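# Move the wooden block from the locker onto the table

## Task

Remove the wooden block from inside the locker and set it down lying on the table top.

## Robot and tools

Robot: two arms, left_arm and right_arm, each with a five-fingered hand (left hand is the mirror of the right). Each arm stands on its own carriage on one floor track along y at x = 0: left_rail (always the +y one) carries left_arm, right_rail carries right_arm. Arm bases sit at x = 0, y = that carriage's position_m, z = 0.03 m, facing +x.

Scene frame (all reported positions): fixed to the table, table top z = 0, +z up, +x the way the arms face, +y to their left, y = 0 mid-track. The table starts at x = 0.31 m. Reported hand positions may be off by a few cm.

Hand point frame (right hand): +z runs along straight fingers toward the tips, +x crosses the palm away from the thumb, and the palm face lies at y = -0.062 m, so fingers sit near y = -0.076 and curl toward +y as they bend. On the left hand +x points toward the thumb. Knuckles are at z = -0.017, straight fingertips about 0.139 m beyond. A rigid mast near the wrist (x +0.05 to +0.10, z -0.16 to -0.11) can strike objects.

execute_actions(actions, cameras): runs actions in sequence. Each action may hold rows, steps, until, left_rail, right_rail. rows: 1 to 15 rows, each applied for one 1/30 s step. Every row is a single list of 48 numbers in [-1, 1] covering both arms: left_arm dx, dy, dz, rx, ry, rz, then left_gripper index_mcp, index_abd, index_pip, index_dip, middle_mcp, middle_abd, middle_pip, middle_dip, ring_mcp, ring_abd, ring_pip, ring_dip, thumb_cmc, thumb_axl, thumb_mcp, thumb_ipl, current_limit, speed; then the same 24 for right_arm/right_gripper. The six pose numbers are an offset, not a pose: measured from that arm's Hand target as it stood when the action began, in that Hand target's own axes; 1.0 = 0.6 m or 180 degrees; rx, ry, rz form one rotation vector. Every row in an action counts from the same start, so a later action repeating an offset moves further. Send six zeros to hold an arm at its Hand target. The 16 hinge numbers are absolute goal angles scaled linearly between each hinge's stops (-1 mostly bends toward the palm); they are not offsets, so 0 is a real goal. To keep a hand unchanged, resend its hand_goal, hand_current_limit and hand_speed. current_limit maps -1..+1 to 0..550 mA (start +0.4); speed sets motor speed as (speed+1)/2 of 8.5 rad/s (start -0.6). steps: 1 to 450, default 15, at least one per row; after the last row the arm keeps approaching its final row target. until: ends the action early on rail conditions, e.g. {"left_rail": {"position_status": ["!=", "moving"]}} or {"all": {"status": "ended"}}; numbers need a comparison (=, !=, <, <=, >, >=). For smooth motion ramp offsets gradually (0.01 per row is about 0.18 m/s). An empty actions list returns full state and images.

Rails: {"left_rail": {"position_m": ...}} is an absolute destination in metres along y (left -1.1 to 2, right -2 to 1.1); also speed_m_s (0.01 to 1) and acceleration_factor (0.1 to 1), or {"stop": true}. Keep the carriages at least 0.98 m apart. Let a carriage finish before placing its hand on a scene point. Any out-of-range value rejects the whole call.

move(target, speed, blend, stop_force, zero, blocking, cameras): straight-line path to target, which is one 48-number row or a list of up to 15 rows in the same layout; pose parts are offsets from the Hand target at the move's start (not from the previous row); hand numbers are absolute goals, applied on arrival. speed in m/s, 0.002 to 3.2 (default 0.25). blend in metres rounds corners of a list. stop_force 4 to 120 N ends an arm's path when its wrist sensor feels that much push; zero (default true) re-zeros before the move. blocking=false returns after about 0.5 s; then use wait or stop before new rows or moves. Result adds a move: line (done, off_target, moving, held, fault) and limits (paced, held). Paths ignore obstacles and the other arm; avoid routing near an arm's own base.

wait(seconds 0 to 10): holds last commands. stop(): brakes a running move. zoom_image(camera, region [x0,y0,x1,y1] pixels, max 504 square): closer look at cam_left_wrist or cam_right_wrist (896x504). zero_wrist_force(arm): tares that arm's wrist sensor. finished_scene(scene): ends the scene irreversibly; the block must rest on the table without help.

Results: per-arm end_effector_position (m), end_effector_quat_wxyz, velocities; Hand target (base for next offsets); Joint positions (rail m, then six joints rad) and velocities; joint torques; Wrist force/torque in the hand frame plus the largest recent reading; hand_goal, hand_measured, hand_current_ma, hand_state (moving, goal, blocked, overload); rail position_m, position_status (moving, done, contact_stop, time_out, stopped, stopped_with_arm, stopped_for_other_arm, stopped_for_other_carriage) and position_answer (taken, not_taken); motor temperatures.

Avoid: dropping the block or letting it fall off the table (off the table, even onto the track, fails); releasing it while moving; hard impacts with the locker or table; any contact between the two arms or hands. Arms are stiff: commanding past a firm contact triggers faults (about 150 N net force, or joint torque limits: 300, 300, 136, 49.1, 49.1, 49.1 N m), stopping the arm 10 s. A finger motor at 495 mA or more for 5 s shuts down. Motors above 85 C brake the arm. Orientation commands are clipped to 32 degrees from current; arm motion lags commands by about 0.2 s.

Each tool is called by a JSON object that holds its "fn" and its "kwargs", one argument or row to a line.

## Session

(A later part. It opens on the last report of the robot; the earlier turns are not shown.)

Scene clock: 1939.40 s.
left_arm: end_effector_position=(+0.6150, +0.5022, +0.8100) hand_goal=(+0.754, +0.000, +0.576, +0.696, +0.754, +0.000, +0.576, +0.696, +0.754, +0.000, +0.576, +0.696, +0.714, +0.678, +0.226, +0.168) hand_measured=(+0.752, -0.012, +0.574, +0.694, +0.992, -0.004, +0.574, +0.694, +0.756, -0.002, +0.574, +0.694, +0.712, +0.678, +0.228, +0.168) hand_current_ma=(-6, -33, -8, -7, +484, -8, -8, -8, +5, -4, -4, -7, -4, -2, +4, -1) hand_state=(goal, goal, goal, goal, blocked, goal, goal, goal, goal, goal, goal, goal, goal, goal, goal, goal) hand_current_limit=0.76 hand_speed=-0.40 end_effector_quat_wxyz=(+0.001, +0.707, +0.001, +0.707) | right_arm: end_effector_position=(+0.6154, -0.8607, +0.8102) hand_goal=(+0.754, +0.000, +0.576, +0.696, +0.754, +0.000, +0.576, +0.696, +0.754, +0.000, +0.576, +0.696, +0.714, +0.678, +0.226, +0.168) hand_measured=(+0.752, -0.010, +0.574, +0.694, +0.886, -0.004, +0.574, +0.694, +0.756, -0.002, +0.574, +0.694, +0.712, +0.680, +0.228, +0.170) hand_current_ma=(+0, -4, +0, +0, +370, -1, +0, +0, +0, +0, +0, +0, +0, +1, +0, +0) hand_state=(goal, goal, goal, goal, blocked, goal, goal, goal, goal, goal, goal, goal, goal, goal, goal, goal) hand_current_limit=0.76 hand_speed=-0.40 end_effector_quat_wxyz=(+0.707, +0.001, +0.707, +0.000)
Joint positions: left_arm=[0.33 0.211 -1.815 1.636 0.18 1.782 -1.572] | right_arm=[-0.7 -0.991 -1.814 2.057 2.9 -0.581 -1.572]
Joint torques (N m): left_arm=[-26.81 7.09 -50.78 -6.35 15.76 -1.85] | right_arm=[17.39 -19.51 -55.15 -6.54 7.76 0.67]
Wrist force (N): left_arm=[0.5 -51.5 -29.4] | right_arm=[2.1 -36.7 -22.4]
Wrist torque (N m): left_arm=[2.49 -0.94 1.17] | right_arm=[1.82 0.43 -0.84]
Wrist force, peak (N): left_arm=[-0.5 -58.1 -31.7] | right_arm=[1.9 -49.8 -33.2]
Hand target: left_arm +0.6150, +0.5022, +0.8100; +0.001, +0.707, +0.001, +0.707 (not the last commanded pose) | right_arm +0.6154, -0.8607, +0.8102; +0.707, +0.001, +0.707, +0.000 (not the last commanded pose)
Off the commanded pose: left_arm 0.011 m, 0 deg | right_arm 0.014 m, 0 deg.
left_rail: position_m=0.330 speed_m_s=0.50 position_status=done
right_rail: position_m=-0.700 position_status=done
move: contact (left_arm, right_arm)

{"fn": "move", "kwargs": {
  "target": [
    [0,-0.15,0,0,0,0,0.754,0,0.576,0.696,0.754,0,0.576,0.696,0.754,0,0.576,0.696,0.714,0.678,0.226,0.168,0.76,-0.4,0,-0.15,0,0,0,0,0.754,0,0.576,0.696,0.754,0,0.576,0.696,0.754,0,0.576,0.696,0.714,0.678,0.226,0.168,0.76,-0.4],
    [-0.0395,-0.15,-0.038,0,0,0,0.74,-0.25,0.56,-0.64,0.74,0.25,0.56,-0.64,0.85,0,0.576,0.696,0.714,0.678,0.226,0.168,0.76,-0.4,0.0395,-0.15,-0.038,0,0,0,0.74,-0.25,0.56,-0.64,0.74,0.25,0.56,-0.64,0.85,0,0.576,0.696,0.714,0.678,0.226,0.168,0.76,-0.4]
  ],
  "speed": 0.2
}}

{"fn": "move", "kwargs": {
  "target": [0,0.11,0,0,0,0,0.74,-0.25,0.56,-0.64,0.74,0.25,0.56,-0.64,0.85,0,0.576,0.696,0.714,0.678,0.226,0.168,0.76,-0.4,0,0.1195,0,0,0,0,0.74,-0.25,0.56,-0.64,0.74,0.25,0.56,-0.64,0.85,0,0.576,0.696,0.714,0.678,0.226,0.168,0.76,-0.4],
  "speed": 0.05,
  "stop_force": 7
}}

{"fn": "move", "kwargs": {
  "target": [0,0,-0.05,0,0,0,0.70,-0.25,0.52,-0.76,0.70,0.25,0.52,-0.76,0.85,0,0.576,0.696,0.714,0.678,0.226,0.168,0.76,-0.4,0,0,-0.05,0,0,0,0.70,-0.25,0.52,-0.76,0.70,0.25,0.52,-0.76,0.85,0,0.576,0.696,0.714,0.678,0.226,0.168,0.76,-0.4],
  "speed": 0.015,
  "stop_force": 30
}}

Scene clock: 2011.63 s.
left_arm: end_effector_position=(+0.5922, +0.5922, +0.7862) hand_goal=(+0.740, -0.250, +0.560, -0.640, +0.740, +0.250, +0.560, -0.640, +0.850, +0.000, +0.576, +0.696, +0.714, +0.678, +0.226, +0.168) hand_measured=(+0.742, -0.138, +0.562, -0.636, +0.740, +0.096, +0.560, -0.638, +0.848, -0.002, +0.574, +0.694, +0.712, +0.678, +0.228, +0.168) hand_current_ma=(+8, +428, +8, +10, -1, -484, -1, +7, -8, -4, -4, -7, -4, -2, +4, -1) hand_state=(goal, blocked, goal, goal, goal, blocked, goal, goal, goal, goal, goal, goal, goal, goal, goal, goal) hand_current_limit=0.76 hand_speed=-0.40 end_effector_quat_wxyz=(+0.001, +0.707, +0.001, +0.707) | right_arm: end_effector_position=(+0.5925, -0.9507, +0.7865) hand_goal=(+0.740, -0.250, +0.560, -0.640, +0.740, +0.250, +0.560, -0.640, +0.850, +0.000, +0.576, +0.696, +0.714, +0.678, +0.226, +0.168) hand_measured=(+0.742, -0.126, +0.562, -0.638, +0.740, +0.108, +0.560, -0.638, +0.848, -0.002, +0.574, +0.694, +0.712, +0.680, +0.228, +0.170) hand_current_ma=(+0, +235, +0, +0, +0, -297, +0, +0, +0, +0, +0, +0, +0, +1, +0, +0) hand_state=(goal, blocked, goal, goal, goal, blocked, goal, goal, goal, goal, goal, goal, goal, goal, goal, goal) hand_current_limit=0.76 hand_speed=-0.40 end_effector_quat_wxyz=(+0.707, +0.001, +0.707, +0.000)
Joint positions: left_arm=[0.33 0.424 -1.75 1.628 0.123 1.995 -1.572] | right_arm=[-0.7 -1.14 -1.729 2.034 2.838 -0.432 -1.572]
Joint torques (N m): left_arm=[8.5 -50.19 -36.77 -5.79 3.5 -2.71] | right_arm=[-9.64 -34.85 -35.72 -3.88 1.59 1.6]
Wrist force (N): left_arm=[0.1 -1.5 -1.9] | right_arm=[3.4 0.4 -2.8]
Wrist torque (N m): left_arm=[0.19 -0.33 0.01] | right_arm=[0.27 0.00 0.06]
Wrist force, peak (N): left_arm=[1.0 -52.1 -29.6] | right_arm=[1.3 -37.5 -23.0]
Hand target: left_arm +0.5922, +0.5922, +0.7862; +0.001, +0.707, +0.001, +0.707 | right_arm +0.5925, -0.9507, +0.7865; +0.707, +0.001, +0.707, +0.000
Off the commanded pose: left_arm 0.000 m, 0 deg | right_arm 0.000 m, 0 deg.
left_rail: position_m=0.330 speed_m_s=0.50 position_status=done
right_rail: position_m=-0.700 position_status=done
move: done

Scene clock: 2014.27 s.
left_arm: end_effector_position=(+0.5922, +0.5262, +0.7863) hand_goal=(+0.740, -0.250, +0.560, -0.640, +0.740, +0.250, +0.560, -0.640, +0.850, +0.000, +0.576, +0.696, +0.714, +0.678, +0.226, +0.168) hand_measured=(+0.742, -0.138, +0.562, -0.636, +0.740, +0.096, +0.560, -0.638, +0.848, -0.002, +0.574, +0.694, +0.712, +0.678, +0.228, +0.168) hand_current_ma=(+8, +428, +8, +10, -1, -484, -1, +7, -7, -4, -4, -7, -4, -2, +4, -1) hand_state=(goal, blocked, goal, goal, goal, blocked, goal, goal, goal, goal, goal, goal, goal, goal, goal, goal) hand_current_limit=0.76 hand_speed=-0.40 end_effector_quat_wxyz=(+0.001, +0.707, +0.001, +0.707) | right_arm: end_effector_position=(+0.5926, -0.8790, +0.7865) hand_goal=(+0.740, -0.250, +0.560, -0.640, +0.740, +0.250, +0.560, -0.640, +0.850, +0.000, +0.576, +0.696, +0.714, +0.678, +0.226, +0.168) hand_measured=(+0.742, -0.126, +0.562, -0.638, +0.740, +0.108, +0.560, -0.638, +0.848, -0.002, +0.574, +0.694, +0.712, +0.680, +0.228, +0.170) hand_current_ma=(+0, +235, +0, +0, +0, -297, +0, +0, +0, +0, +0, +0, +0, +1, +0, +0) hand_state=(goal, blocked, goal, goal, goal, blocked, goal, goal, goal, goal, goal, goal, goal, goal, goal, goal) hand_current_limit=0.76 hand_speed=-0.40 end_effector_quat_wxyz=(+0.707, +0.001, +0.707, +0.000)
Joint positions: left_arm=[0.33 0.281 -1.828 1.687 0.142 1.852 -1.572] | right_arm=[-0.7 -1.063 -1.818 2.103 2.858 -0.509 -1.572]
Joint torques (N m): left_arm=[-14.93 -43.05 -36.64 0.71 -3.67 -2.67] | right_arm=[11.01 -27.71 -36.25 -0.02 -2.13 -2.26]
Wrist force (N): left_arm=[0.0 -1.2 -1.4] | right_arm=[3.2 0.4 -2.5]
Wrist torque (N m): left_arm=[0.19 -0.27 0.02] | right_arm=[0.23 -0.01 0.09]
Wrist force, peak (N): left_arm=[0.3 -2.3 -2.4] | right_arm=[3.9 0.2 -3.1]
Hand target: left_arm +0.5922, +0.5262, +0.7863; +0.001, +0.707, +0.001, +0.707 | right_arm +0.5926, -0.8790, +0.7865; +0.707, +0.001, +0.707, +0.000
Off the commanded pose: left_arm 0.000 m, 0 deg | right_arm 0.000 m, 0 deg.
left_rail: position_m=0.330 speed_m_s=0.50 position_status=done
right_rail: position_m=-0.700 position_status=done
move: done

Scene clock: 2017.03 s.
left_arm: end_effector_position=(+0.5709, +0.5261, +0.7862) hand_goal=(+0.700, -0.250, +0.520, -0.760, +0.700, +0.250, +0.520, -0.760, +0.850, +0.000, +0.576, +0.696, +0.714, +0.678, +0.226, +0.168) hand_measured=(+0.720, -0.106, +0.600, -0.606, +0.722, +0.100, +0.556, -0.722, +0.848, -0.002, +0.574, +0.694, +0.712, +0.678, +0.228, +0.168) hand_current_ma=(+75, +484, +344, +484, +86, -484, +140, +155, -7, -4, -4, -7, -4, -2, +4, -1) hand_state=(goal, blocked, blocked, blocked, blocked, blocked, blocked, blocked, goal, goal, goal, goal, goal, goal, goal, goal) hand_current_limit=0.76 hand_speed=-0.40 end_effector_quat_wxyz=(+0.001, +0.707, +0.001, +0.707) | right_arm: end_effector_position=(+0.5719, -0.8789, +0.7865) hand_goal=(+0.700, -0.250, +0.520, -0.760, +0.700, +0.250, +0.520, -0.760, +0.850, +0.000, +0.576, +0.696, +0.714, +0.678, +0.226, +0.168) hand_measured=(+0.726, -0.118, +0.594, -0.662, +0.734, +0.110, +0.560, -0.706, +0.848, -0.002, +0.574, +0.694, +0.712, +0.680, +0.228, +0.170) hand_current_ma=(+24, +263, +126, +204, +35, -291, +45, +71, +0, +0, +0, +0, +0, +1, +0, +0) hand_state=(blocked, blocked, blocked, blocked, blocked, blocked, blocked, blocked, goal, goal, goal, goal, goal, goal, goal, goal) hand_current_limit=0.76 hand_speed=-0.40 end_effector_quat_wxyz=(+0.707, +0.001, +0.707, +0.000)
Joint positions: left_arm=[0.33 0.296 -1.857 1.708 0.15 1.867 -1.572] | right_arm=[-0.7 -1.11 -1.851 2.126 2.868 -0.462 -1.572]
Joint torques (N m): left_arm=[-5.68 -9.66 -51.48 -2.84 -5.27 -0.95] | right_arm=[2.76 -6.75 -55.47 -4.32 -3.29 -0.82]
Wrist force (N): left_arm=[-0.6 5.3 18.3] | right_arm=[2.7 7.2 17.2]
Wrist torque (N m): left_arm=[-1.20 -0.47 0.12] | right_arm=[-1.07 -0.03 0.00]
Wrist force, peak (N): left_arm=[-2.6 6.4 28.4] | right_arm=[1.6 8.6 27.5]
Hand target: left_arm +0.5709, +0.5261, +0.7862; +0.001, +0.707, +0.001, +0.707 (not the last commanded pose) | right_arm +0.5719, -0.8789, +0.7865; +0.707, +0.001, +0.707, +0.000 (not the last commanded pose)
Off the commanded pose: left_arm 0.009 m, 0 deg | right_arm 0.009 m, 0 deg.
left_rail: position_m=0.330 speed_m_s=0.50 position_status=done
right_rail: position_m=-0.700 position_status=done
move: contact (left_arm, right_arm)

{"fn": "move", "kwargs": {
  "target": [0,0,-0.05,0,0,0,0.70,-0.25,0.52,-0.76,0.70,0.25,0.52,-0.76,0.85,0,0.576,0.696,0.714,0.678,0.226,0.168,0.76,-0.4,0,0,-0.05,0,0,0,0.70,-0.25,0.52,-0.76,0.70,0.25,0.52,-0.76,0.85,0,0.576,0.696,0.714,0.678,0.226,0.168,0.76,-0.4],
  "speed": 0.015,
  "stop_force": 45,
  "zero": false,
  "cameras": ["all"]
}}

Scene clock: 2028.97 s.
left_arm: end_effector_position=(+0.5409, +0.5261, +0.7863) hand_goal=(+0.700, -0.250, +0.520, -0.760, +0.700, +0.250, +0.520, -0.760, +0.850, +0.000, +0.576, +0.696, +0.714, +0.678, +0.226, +0.168) hand_measured=(+0.702, -0.096, +0.522, -0.760, +0.702, +0.140, +0.524, -0.758, +0.848, -0.002, +0.574, +0.694, +0.712, +0.678, +0.228, +0.168) hand_current_ma=(+8, +484, +8, -1, +8, -424, +11, +7, -7, -4, -4, -7, -4, -2, +4, -1) hand_state=(goal, blocked, goal, goal, goal, blocked, goal, goal, goal, goal, goal, goal, goal, goal, goal, goal) hand_current_limit=0.76 hand_speed=-0.40 end_effector_quat_wxyz=(+0.001, +0.707, +0.001, +0.707) | right_arm: end_effector_position=(+0.5419, -0.8789, +0.7866) hand_goal=(+0.700, -0.250, +0.520, -0.760, +0.700, +0.250, +0.520, -0.760, +0.850, +0.000, +0.576, +0.696, +0.714, +0.678, +0.226, +0.168) hand_measured=(+0.702, -0.108, +0.522, -0.760, +0.702, +0.130, +0.522, -0.756, +0.848, -0.002, +0.574, +0.694, +0.712, +0.680, +0.228, +0.170) hand_current_ma=(+0, +299, +0, +0, +1, -225, +0, +1, +0, +0, +0, +0, +0, +1, +0, +0) hand_state=(goal, blocked, goal, goal, goal, blocked, goal, goal, goal, goal, goal, goal, goal, goal, goal, goal) hand_current_limit=0.76 hand_speed=-0.40 end_effector_quat_wxyz=(+0.707, +0.001, +0.707, +0.000)
Joint positions: left_arm=[0.33 0.32 -1.897 1.734 0.163 1.891 -1.572] | right_arm=[-0.7 -1.185 -1.899 2.158 2.884 -0.388 -1.572]
Joint torques (N m): left_arm=[9.18 -36.86 -37.68 0.68 3.46 1.52] | right_arm=[-9.78 -22.44 -36.38 0.3 1.61 -2.23]
Wrist force (N): left_arm=[0.1 -1.5 -2.0] | right_arm=[3.4 0.4 -2.5]
Wrist torque (N m): left_arm=[0.18 -0.31 0.07] | right_arm=[0.18 -0.08 0.19]
Wrist force, peak (N): left_arm=[-1.8 6.1 30.1] | right_arm=[5.0 10.6 39.5]
Hand target: left_arm +0.5409, +0.5261, +0.7863; +0.001, +0.707, +0.001, +0.707 | right_arm +0.5419, -0.8789, +0.7866; +0.707, +0.001, +0.707, +0.000
Off the commanded pose: left_arm 0.000 m, 0 deg | right_arm 0.000 m, 0 deg.
left_rail: position_m=0.330 speed_m_s=0.50 position_status=done
right_rail: position_m=-0.700 position_status=done
move: done
camera_calibration:
cam_left_wrist: T_world_to_cam=[[-0.0102966, 0.606941, -0.794681, 0.272683], [-0.71957, 0.547343, 0.427359, -0.280399], [0.694344, 0.576228, 0.4311, -0.888304], [0, 0, 0, 1]] pos_world=[0.417829, 0.499838, 0.719475]
cam_right_wrist: T_world_to_cam=[[0.0633819, 0.614167, 0.786627, -0.0749474], [-0.724183, -0.514043, 0.459695, -0.467494], [0.686689, -0.598798, 0.412188, -1.09518], [0, 0, 0, 1]] pos_world=[0.418251, -0.850076, 0.725282]

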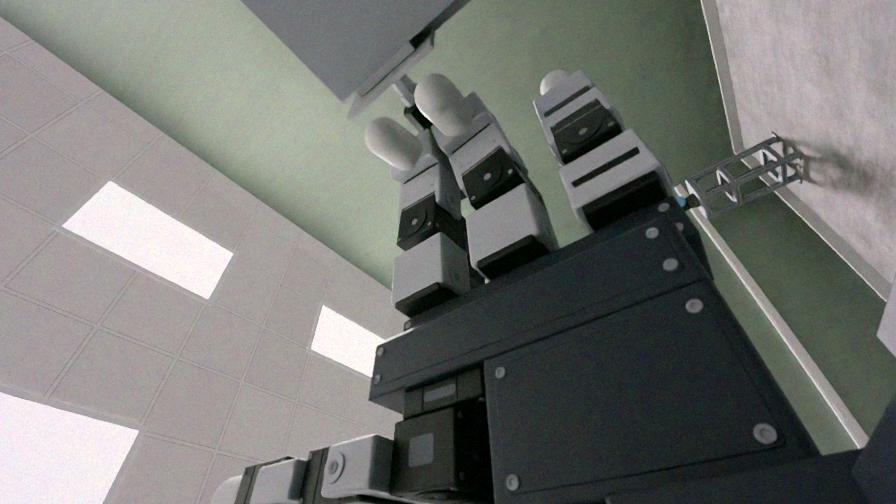

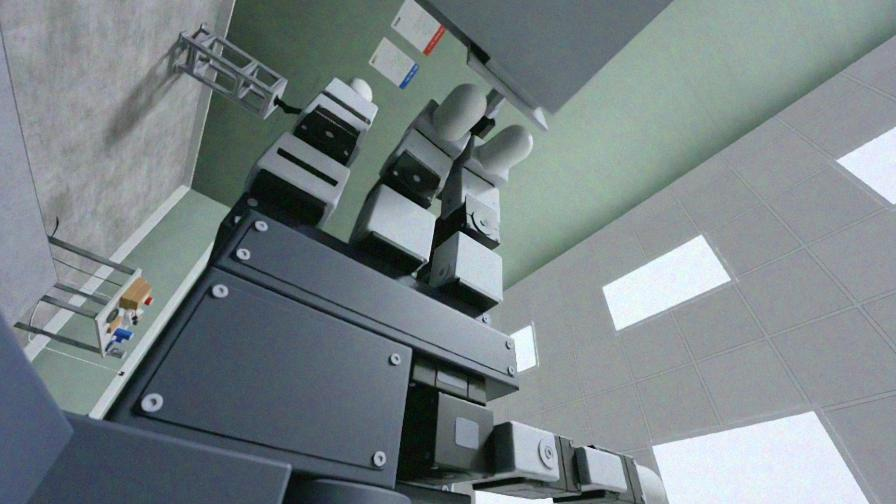

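{"fn": "zoom_image", "kwargs": {
  "camera": "cam_left_wrist",
  "region": [300, 0, 500, 140]
}}

{"fn": "zoom_image", "kwargs": {
  "camera": "cam_right_wrist",
  "region": [420, 20, 600, 150]
}}

Scaled by 2.520.

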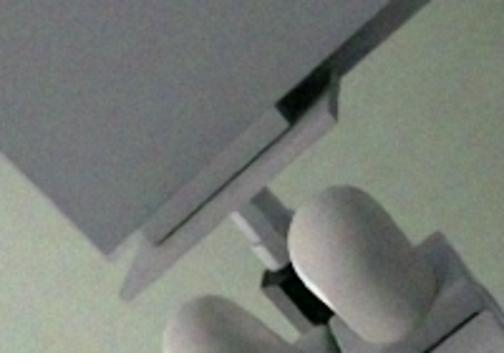

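Scaled by 2.800.

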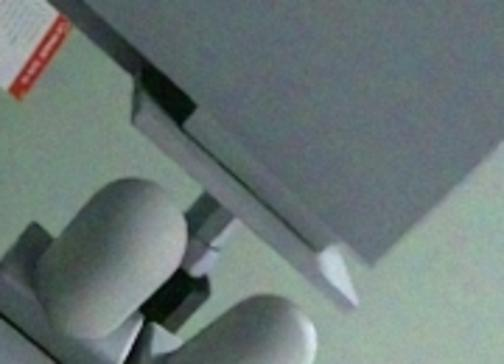

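{"fn": "move", "kwargs": {
  "target": [
    [0,0,-0.05,0,0,0,0.754,0,0.576,0.3,0.754,0,0.576,0.3,0.754,0,0.576,0.696,0.714,0.678,0.226,0.168,0.6,-0.4,0,0,-0.203,0,0,0,0.754,0,0.576,0.3,0.754,0,0.576,0.3,0.85,0,0.576,0.696,0.714,0.678,0.226,0.168,0.6,-0.4],
    [0,0,-0.1,0,0,0,0.754,0,0.576,0.696,0.754,0,0.576,0.696,0.754,0,0.576,0.696,0.714,0.678,0.226,0.168,0.4,-0.4,0.061,-0.007,-0.203,0.096,0.096,0.4933,1,0,1,1,-0.48,0,-0.3,0.3,-0.48,0,-0.3,0.3,0.714,0.678,0.226,0.168,0.6,-0.4],
    [0,0,-0.1,0,0,0,0.754,0,0.576,0.696,0.754,0,0.576,0.696,0.754,0,0.576,0.696,0.714,0.678,0.226,0.168,0.4,-0.4,0.1515,-0.007,0.115,0.096,0.096,0.4933,1,0,1,1,-0.48,0,-0.3,0.3,-0.48,0,-0.3,0.3,0.714,0.678,0.226,0.168,0.6,-0.4]
  ],
  "speed": 0.3,
  "cameras": ["cam_right_wrist"]
}}

Scene clock: 2138.50 s.
left_arm: end_effector_position=(+0.4809, +0.5261, +0.7863) hand_goal=(+0.754, +0.000, +0.576, +0.696, +0.754, +0.000, +0.576, +0.696, +0.754, +0.000, +0.576, +0.696, +0.714, +0.678, +0.226, +0.168) hand_measured=(+0.752, -0.004, +0.574, +0.694, +0.752, -0.002, +0.574, +0.694, +0.756, -0.002, +0.574, +0.694, +0.712, +0.678, +0.228, +0.168) hand_current_ma=(-8, -10, -9, -8, -7, -4, -9, -8, +8, -4, -4, -7, -4, -2, +4, -1) hand_state=(goal, goal, goal, goal, goal, goal, goal, goal, goal, goal, goal, goal, goal, goal, goal, goal) hand_current_limit=0.40 hand_speed=-0.40 end_effector_quat_wxyz=(+0.001, +0.707, +0.001, +0.707) | right_arm: end_effector_position=(+0.6083, -0.8881, +0.6937) hand_goal=(+1.000, +0.000, +1.000, +1.000, -0.480, +0.000, -0.300, +0.300, -0.480, +0.000, -0.300, +0.300, +0.714, +0.678, +0.226, +0.168) hand_measured=(+1.008, -0.188, +1.004, +0.998, -0.498, -0.002, -0.300, +0.298, -0.492, -0.002, -0.298, +0.302, +0.722, +0.680, +0.226, +0.170) hand_current_ma=(+3, -440, +1, +0, -13, +0, +0, +0, -6, +0, +0, +0, +3, +1, +0, +0) hand_state=(goal, blocked, goal, goal, goal, goal, goal, goal, goal, goal, goal, goal, goal, goal, goal, goal) hand_current_limit=0.60 hand_speed=-0.40 end_effector_quat_wxyz=(+0.387, +0.589, +0.593, +0.389)
Joint positions: left_arm=[0.33 0.38 -1.972 1.78 0.193 1.95 -1.572] | right_arm=[-0.7 -0.916 -2.044 2.291 3.517 -0.751 -0.483]
Joint torques (N m): left_arm=[7.82 -28.67 -37.4 0.51 2.1 1.84] | right_arm=[0.73 -2.15 -49.95 -5.14 3.64 -0.38]
Wrist force (N): left_arm=[-0.2 -2.0 -1.6] | right_arm=[2.1 -28.6 -53.8]
Wrist torque (N m): left_arm=[0.10 -0.28 0.04] | right_arm=[7.83 0.16 -0.27]
Wrist force, peak (N): left_arm=[-0.8 -2.6 -2.6] | right_arm=[-24.9 -66.6 -155.2]
Hand target: left_arm +0.4809, +0.5261, +0.7863; +0.001, +0.707, +0.001, +0.707 | right_arm +0.6083, -0.8881, +0.6937; +0.387, +0.589, +0.593, +0.389 (not the last commanded pose)
Off the commanded pose: left_arm 0.000 m, 0 deg | right_arm 0.006 m, 1 deg.
FORCE FAULT: contact force on the right arm reached its limit, and that arm stopped for 10 seconds. The contact can be on any part of that arm, not only on its tool. That arm's remaining commands of this call were not run. That arm's target is now where it stood when the stop ended, not its last command. That arm accepts commands again.
left_rail: position_m=0.330 speed_m_s=0.50 position_status=done
right_rail: position_m=-0.700 position_status=done
move: fault (right_arm)
camera_calibration:
cam_right_wrist: T_world_to_cam=[[0.306531, -0.784362, 0.539272, -1.2188], [-0.865667, -0.465298, -0.18471, 0.195002], [0.395802, -0.410211, -0.821625, 0.0923017], [0, 0, 0, 1]] pos_world=[0.505874, -0.827385, 0.769123]
Images, in order (width x height): cam_right_wrist 896x504.

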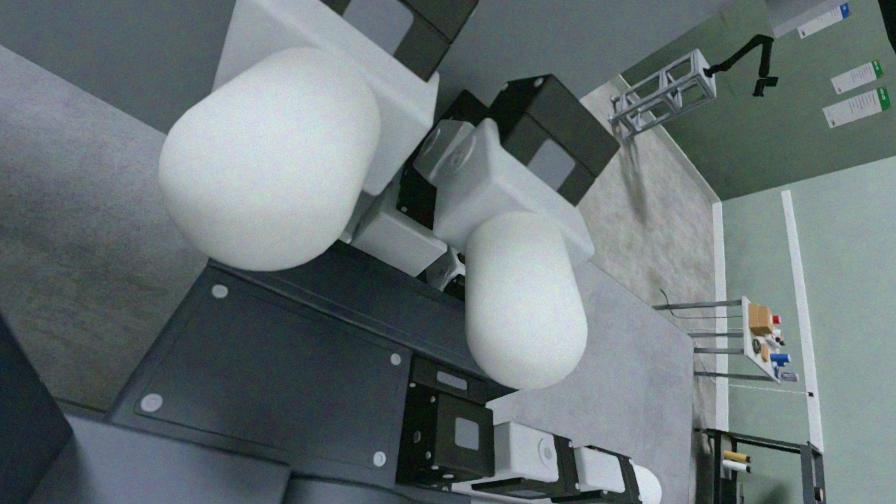

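{"fn": "move", "kwargs": {
  "target": [
    [0,0,0,0,0,0,0.754,0,0.576,0.696,0.754,0,0.576,0.696,0.754,0,0.576,0.696,0.714,0.678,0.226,0.168,0.4,-0.4,0,-0.03,-0.13,0,0,0,1,0,1,1,-0.48,0,-0.3,0.3,-0.48,0,-0.3,0.3,0.714,0.678,0.226,0.168,0.6,-0.4],
    [0,0,0,0,0,0,0.754,0,0.576,0.696,0.754,0,0.576,0.696,0.754,0,0.576,0.696,0.714,0.678,0.226,0.168,0.4,-0.4,-0.2,-0.05,-0.25,0.122,0,0,0.754,0,0.576,0.696,0.754,0,0.576,0.696,0.754,0,0.576,0.696,0.714,0.678,0.226,0.168,0.4,-0.4]
  ],
  "speed": [0.1,0.2],
  "cameras": ["cam_right_wrist"]
}}

Scene clock: 2270.93 s.
left_arm: end_effector_position=(+0.4809, +0.5261, +0.7863) hand_goal=(+0.754, +0.000, +0.576, +0.696, +0.754, +0.000, +0.576, +0.696, +0.754, +0.000, +0.576, +0.696, +0.714, +0.678, +0.226, +0.168) hand_measured=(+0.752, -0.004, +0.574, +0.694, +0.752, -0.002, +0.574, +0.694, +0.756, -0.002, +0.574, +0.694, +0.712, +0.678, +0.228, +0.168) hand_current_ma=(-8, -10, -9, -8, -7, -4, -9, -8, +8, -4, -4, -7, -4, -2, +4, -1) hand_state=(goal, goal, goal, goal, goal, goal, goal, goal, goal, goal, goal, goal, goal, goal, goal, goal) hand_current_limit=0.40 hand_speed=-0.40 end_effector_quat_wxyz=(+0.001, +0.707, +0.001, +0.707) | right_arm: end_effector_position=(+0.4595, -1.0091, +0.7259) hand_goal=(+0.754, +0.000, +0.576, +0.696, +0.754, +0.000, +0.576, +0.696, +0.754, +0.000, +0.576, +0.696, +0.714, +0.678, +0.226, +0.168) hand_measured=(+0.766, -0.002, +0.582, +0.698, +0.758, -0.002, +0.576, +0.694, +0.758, -0.002, +0.576, +0.694, +0.722, +0.680, +0.224, +0.170) hand_current_ma=(+7, +0, +2, +0, +1, +0, +0, +0, +1, +0, +0, +0, +3, +1, +0, +0) hand_state=(goal, goal, goal, goal, goal, goal, goal, goal, goal, goal, goal, goal, goal, goal, goal, goal) hand_current_limit=0.40 hand_speed=-0.40 end_effector_quat_wxyz=(+0.268, +0.652, +0.656, +0.269)
Joint positions: left_arm=[0.33 0.38 -1.972 1.78 0.193 1.95 -1.572] | right_arm=[-0.7 -1.402 -2.192 1.991 4.755 -0.805 -1.345]
Joint torques (N m): left_arm=[8.31 -30.57 -38.19 0.27 1.11 1.74] | right_arm=[-9.55 15.08 -60.53 -3.47 0.07 -2.19]
Wrist force (N): left_arm=[-0.3 -1.8 -2.1] | right_arm=[0.1 -2.1 -1.0]
Wrist torque (N m): left_arm=[0.17 -0.28 0.01] | right_arm=[0.13 0.05 -0.15]
Wrist force, peak (N): left_arm=[-0.4 -2.5 -2.8] | right_arm=[2.0 -28.9 -54.0]
Hand target: left_arm +0.4809, +0.5261, +0.7863; +0.001, +0.707, +0.001, +0.707 | right_arm +0.4595, -1.0091, +0.7259; +0.268, +0.652, +0.656, +0.269
Off the commanded pose: left_arm 0.000 m, 0 deg | right_arm 0.000 m, 0 deg.
left_rail: position_m=0.330 speed_m_s=0.50 position_status=done
right_rail: position_m=-0.700 position_status=done
move: done
camera_calibration:
cam_right_wrist: T_world_to_cam=[[0.48624, -0.783201, 0.387513, -1.25668], [-0.871766, -0.465209, 0.153634, -0.226927], [0.0599478, -0.412524, -0.908972, 0.343312], [0, 0, 0, 1]] pos_world=[0.39264, -0.948177, 0.833904]
Images, in order (width x height): cam_right_wrist 896x504.

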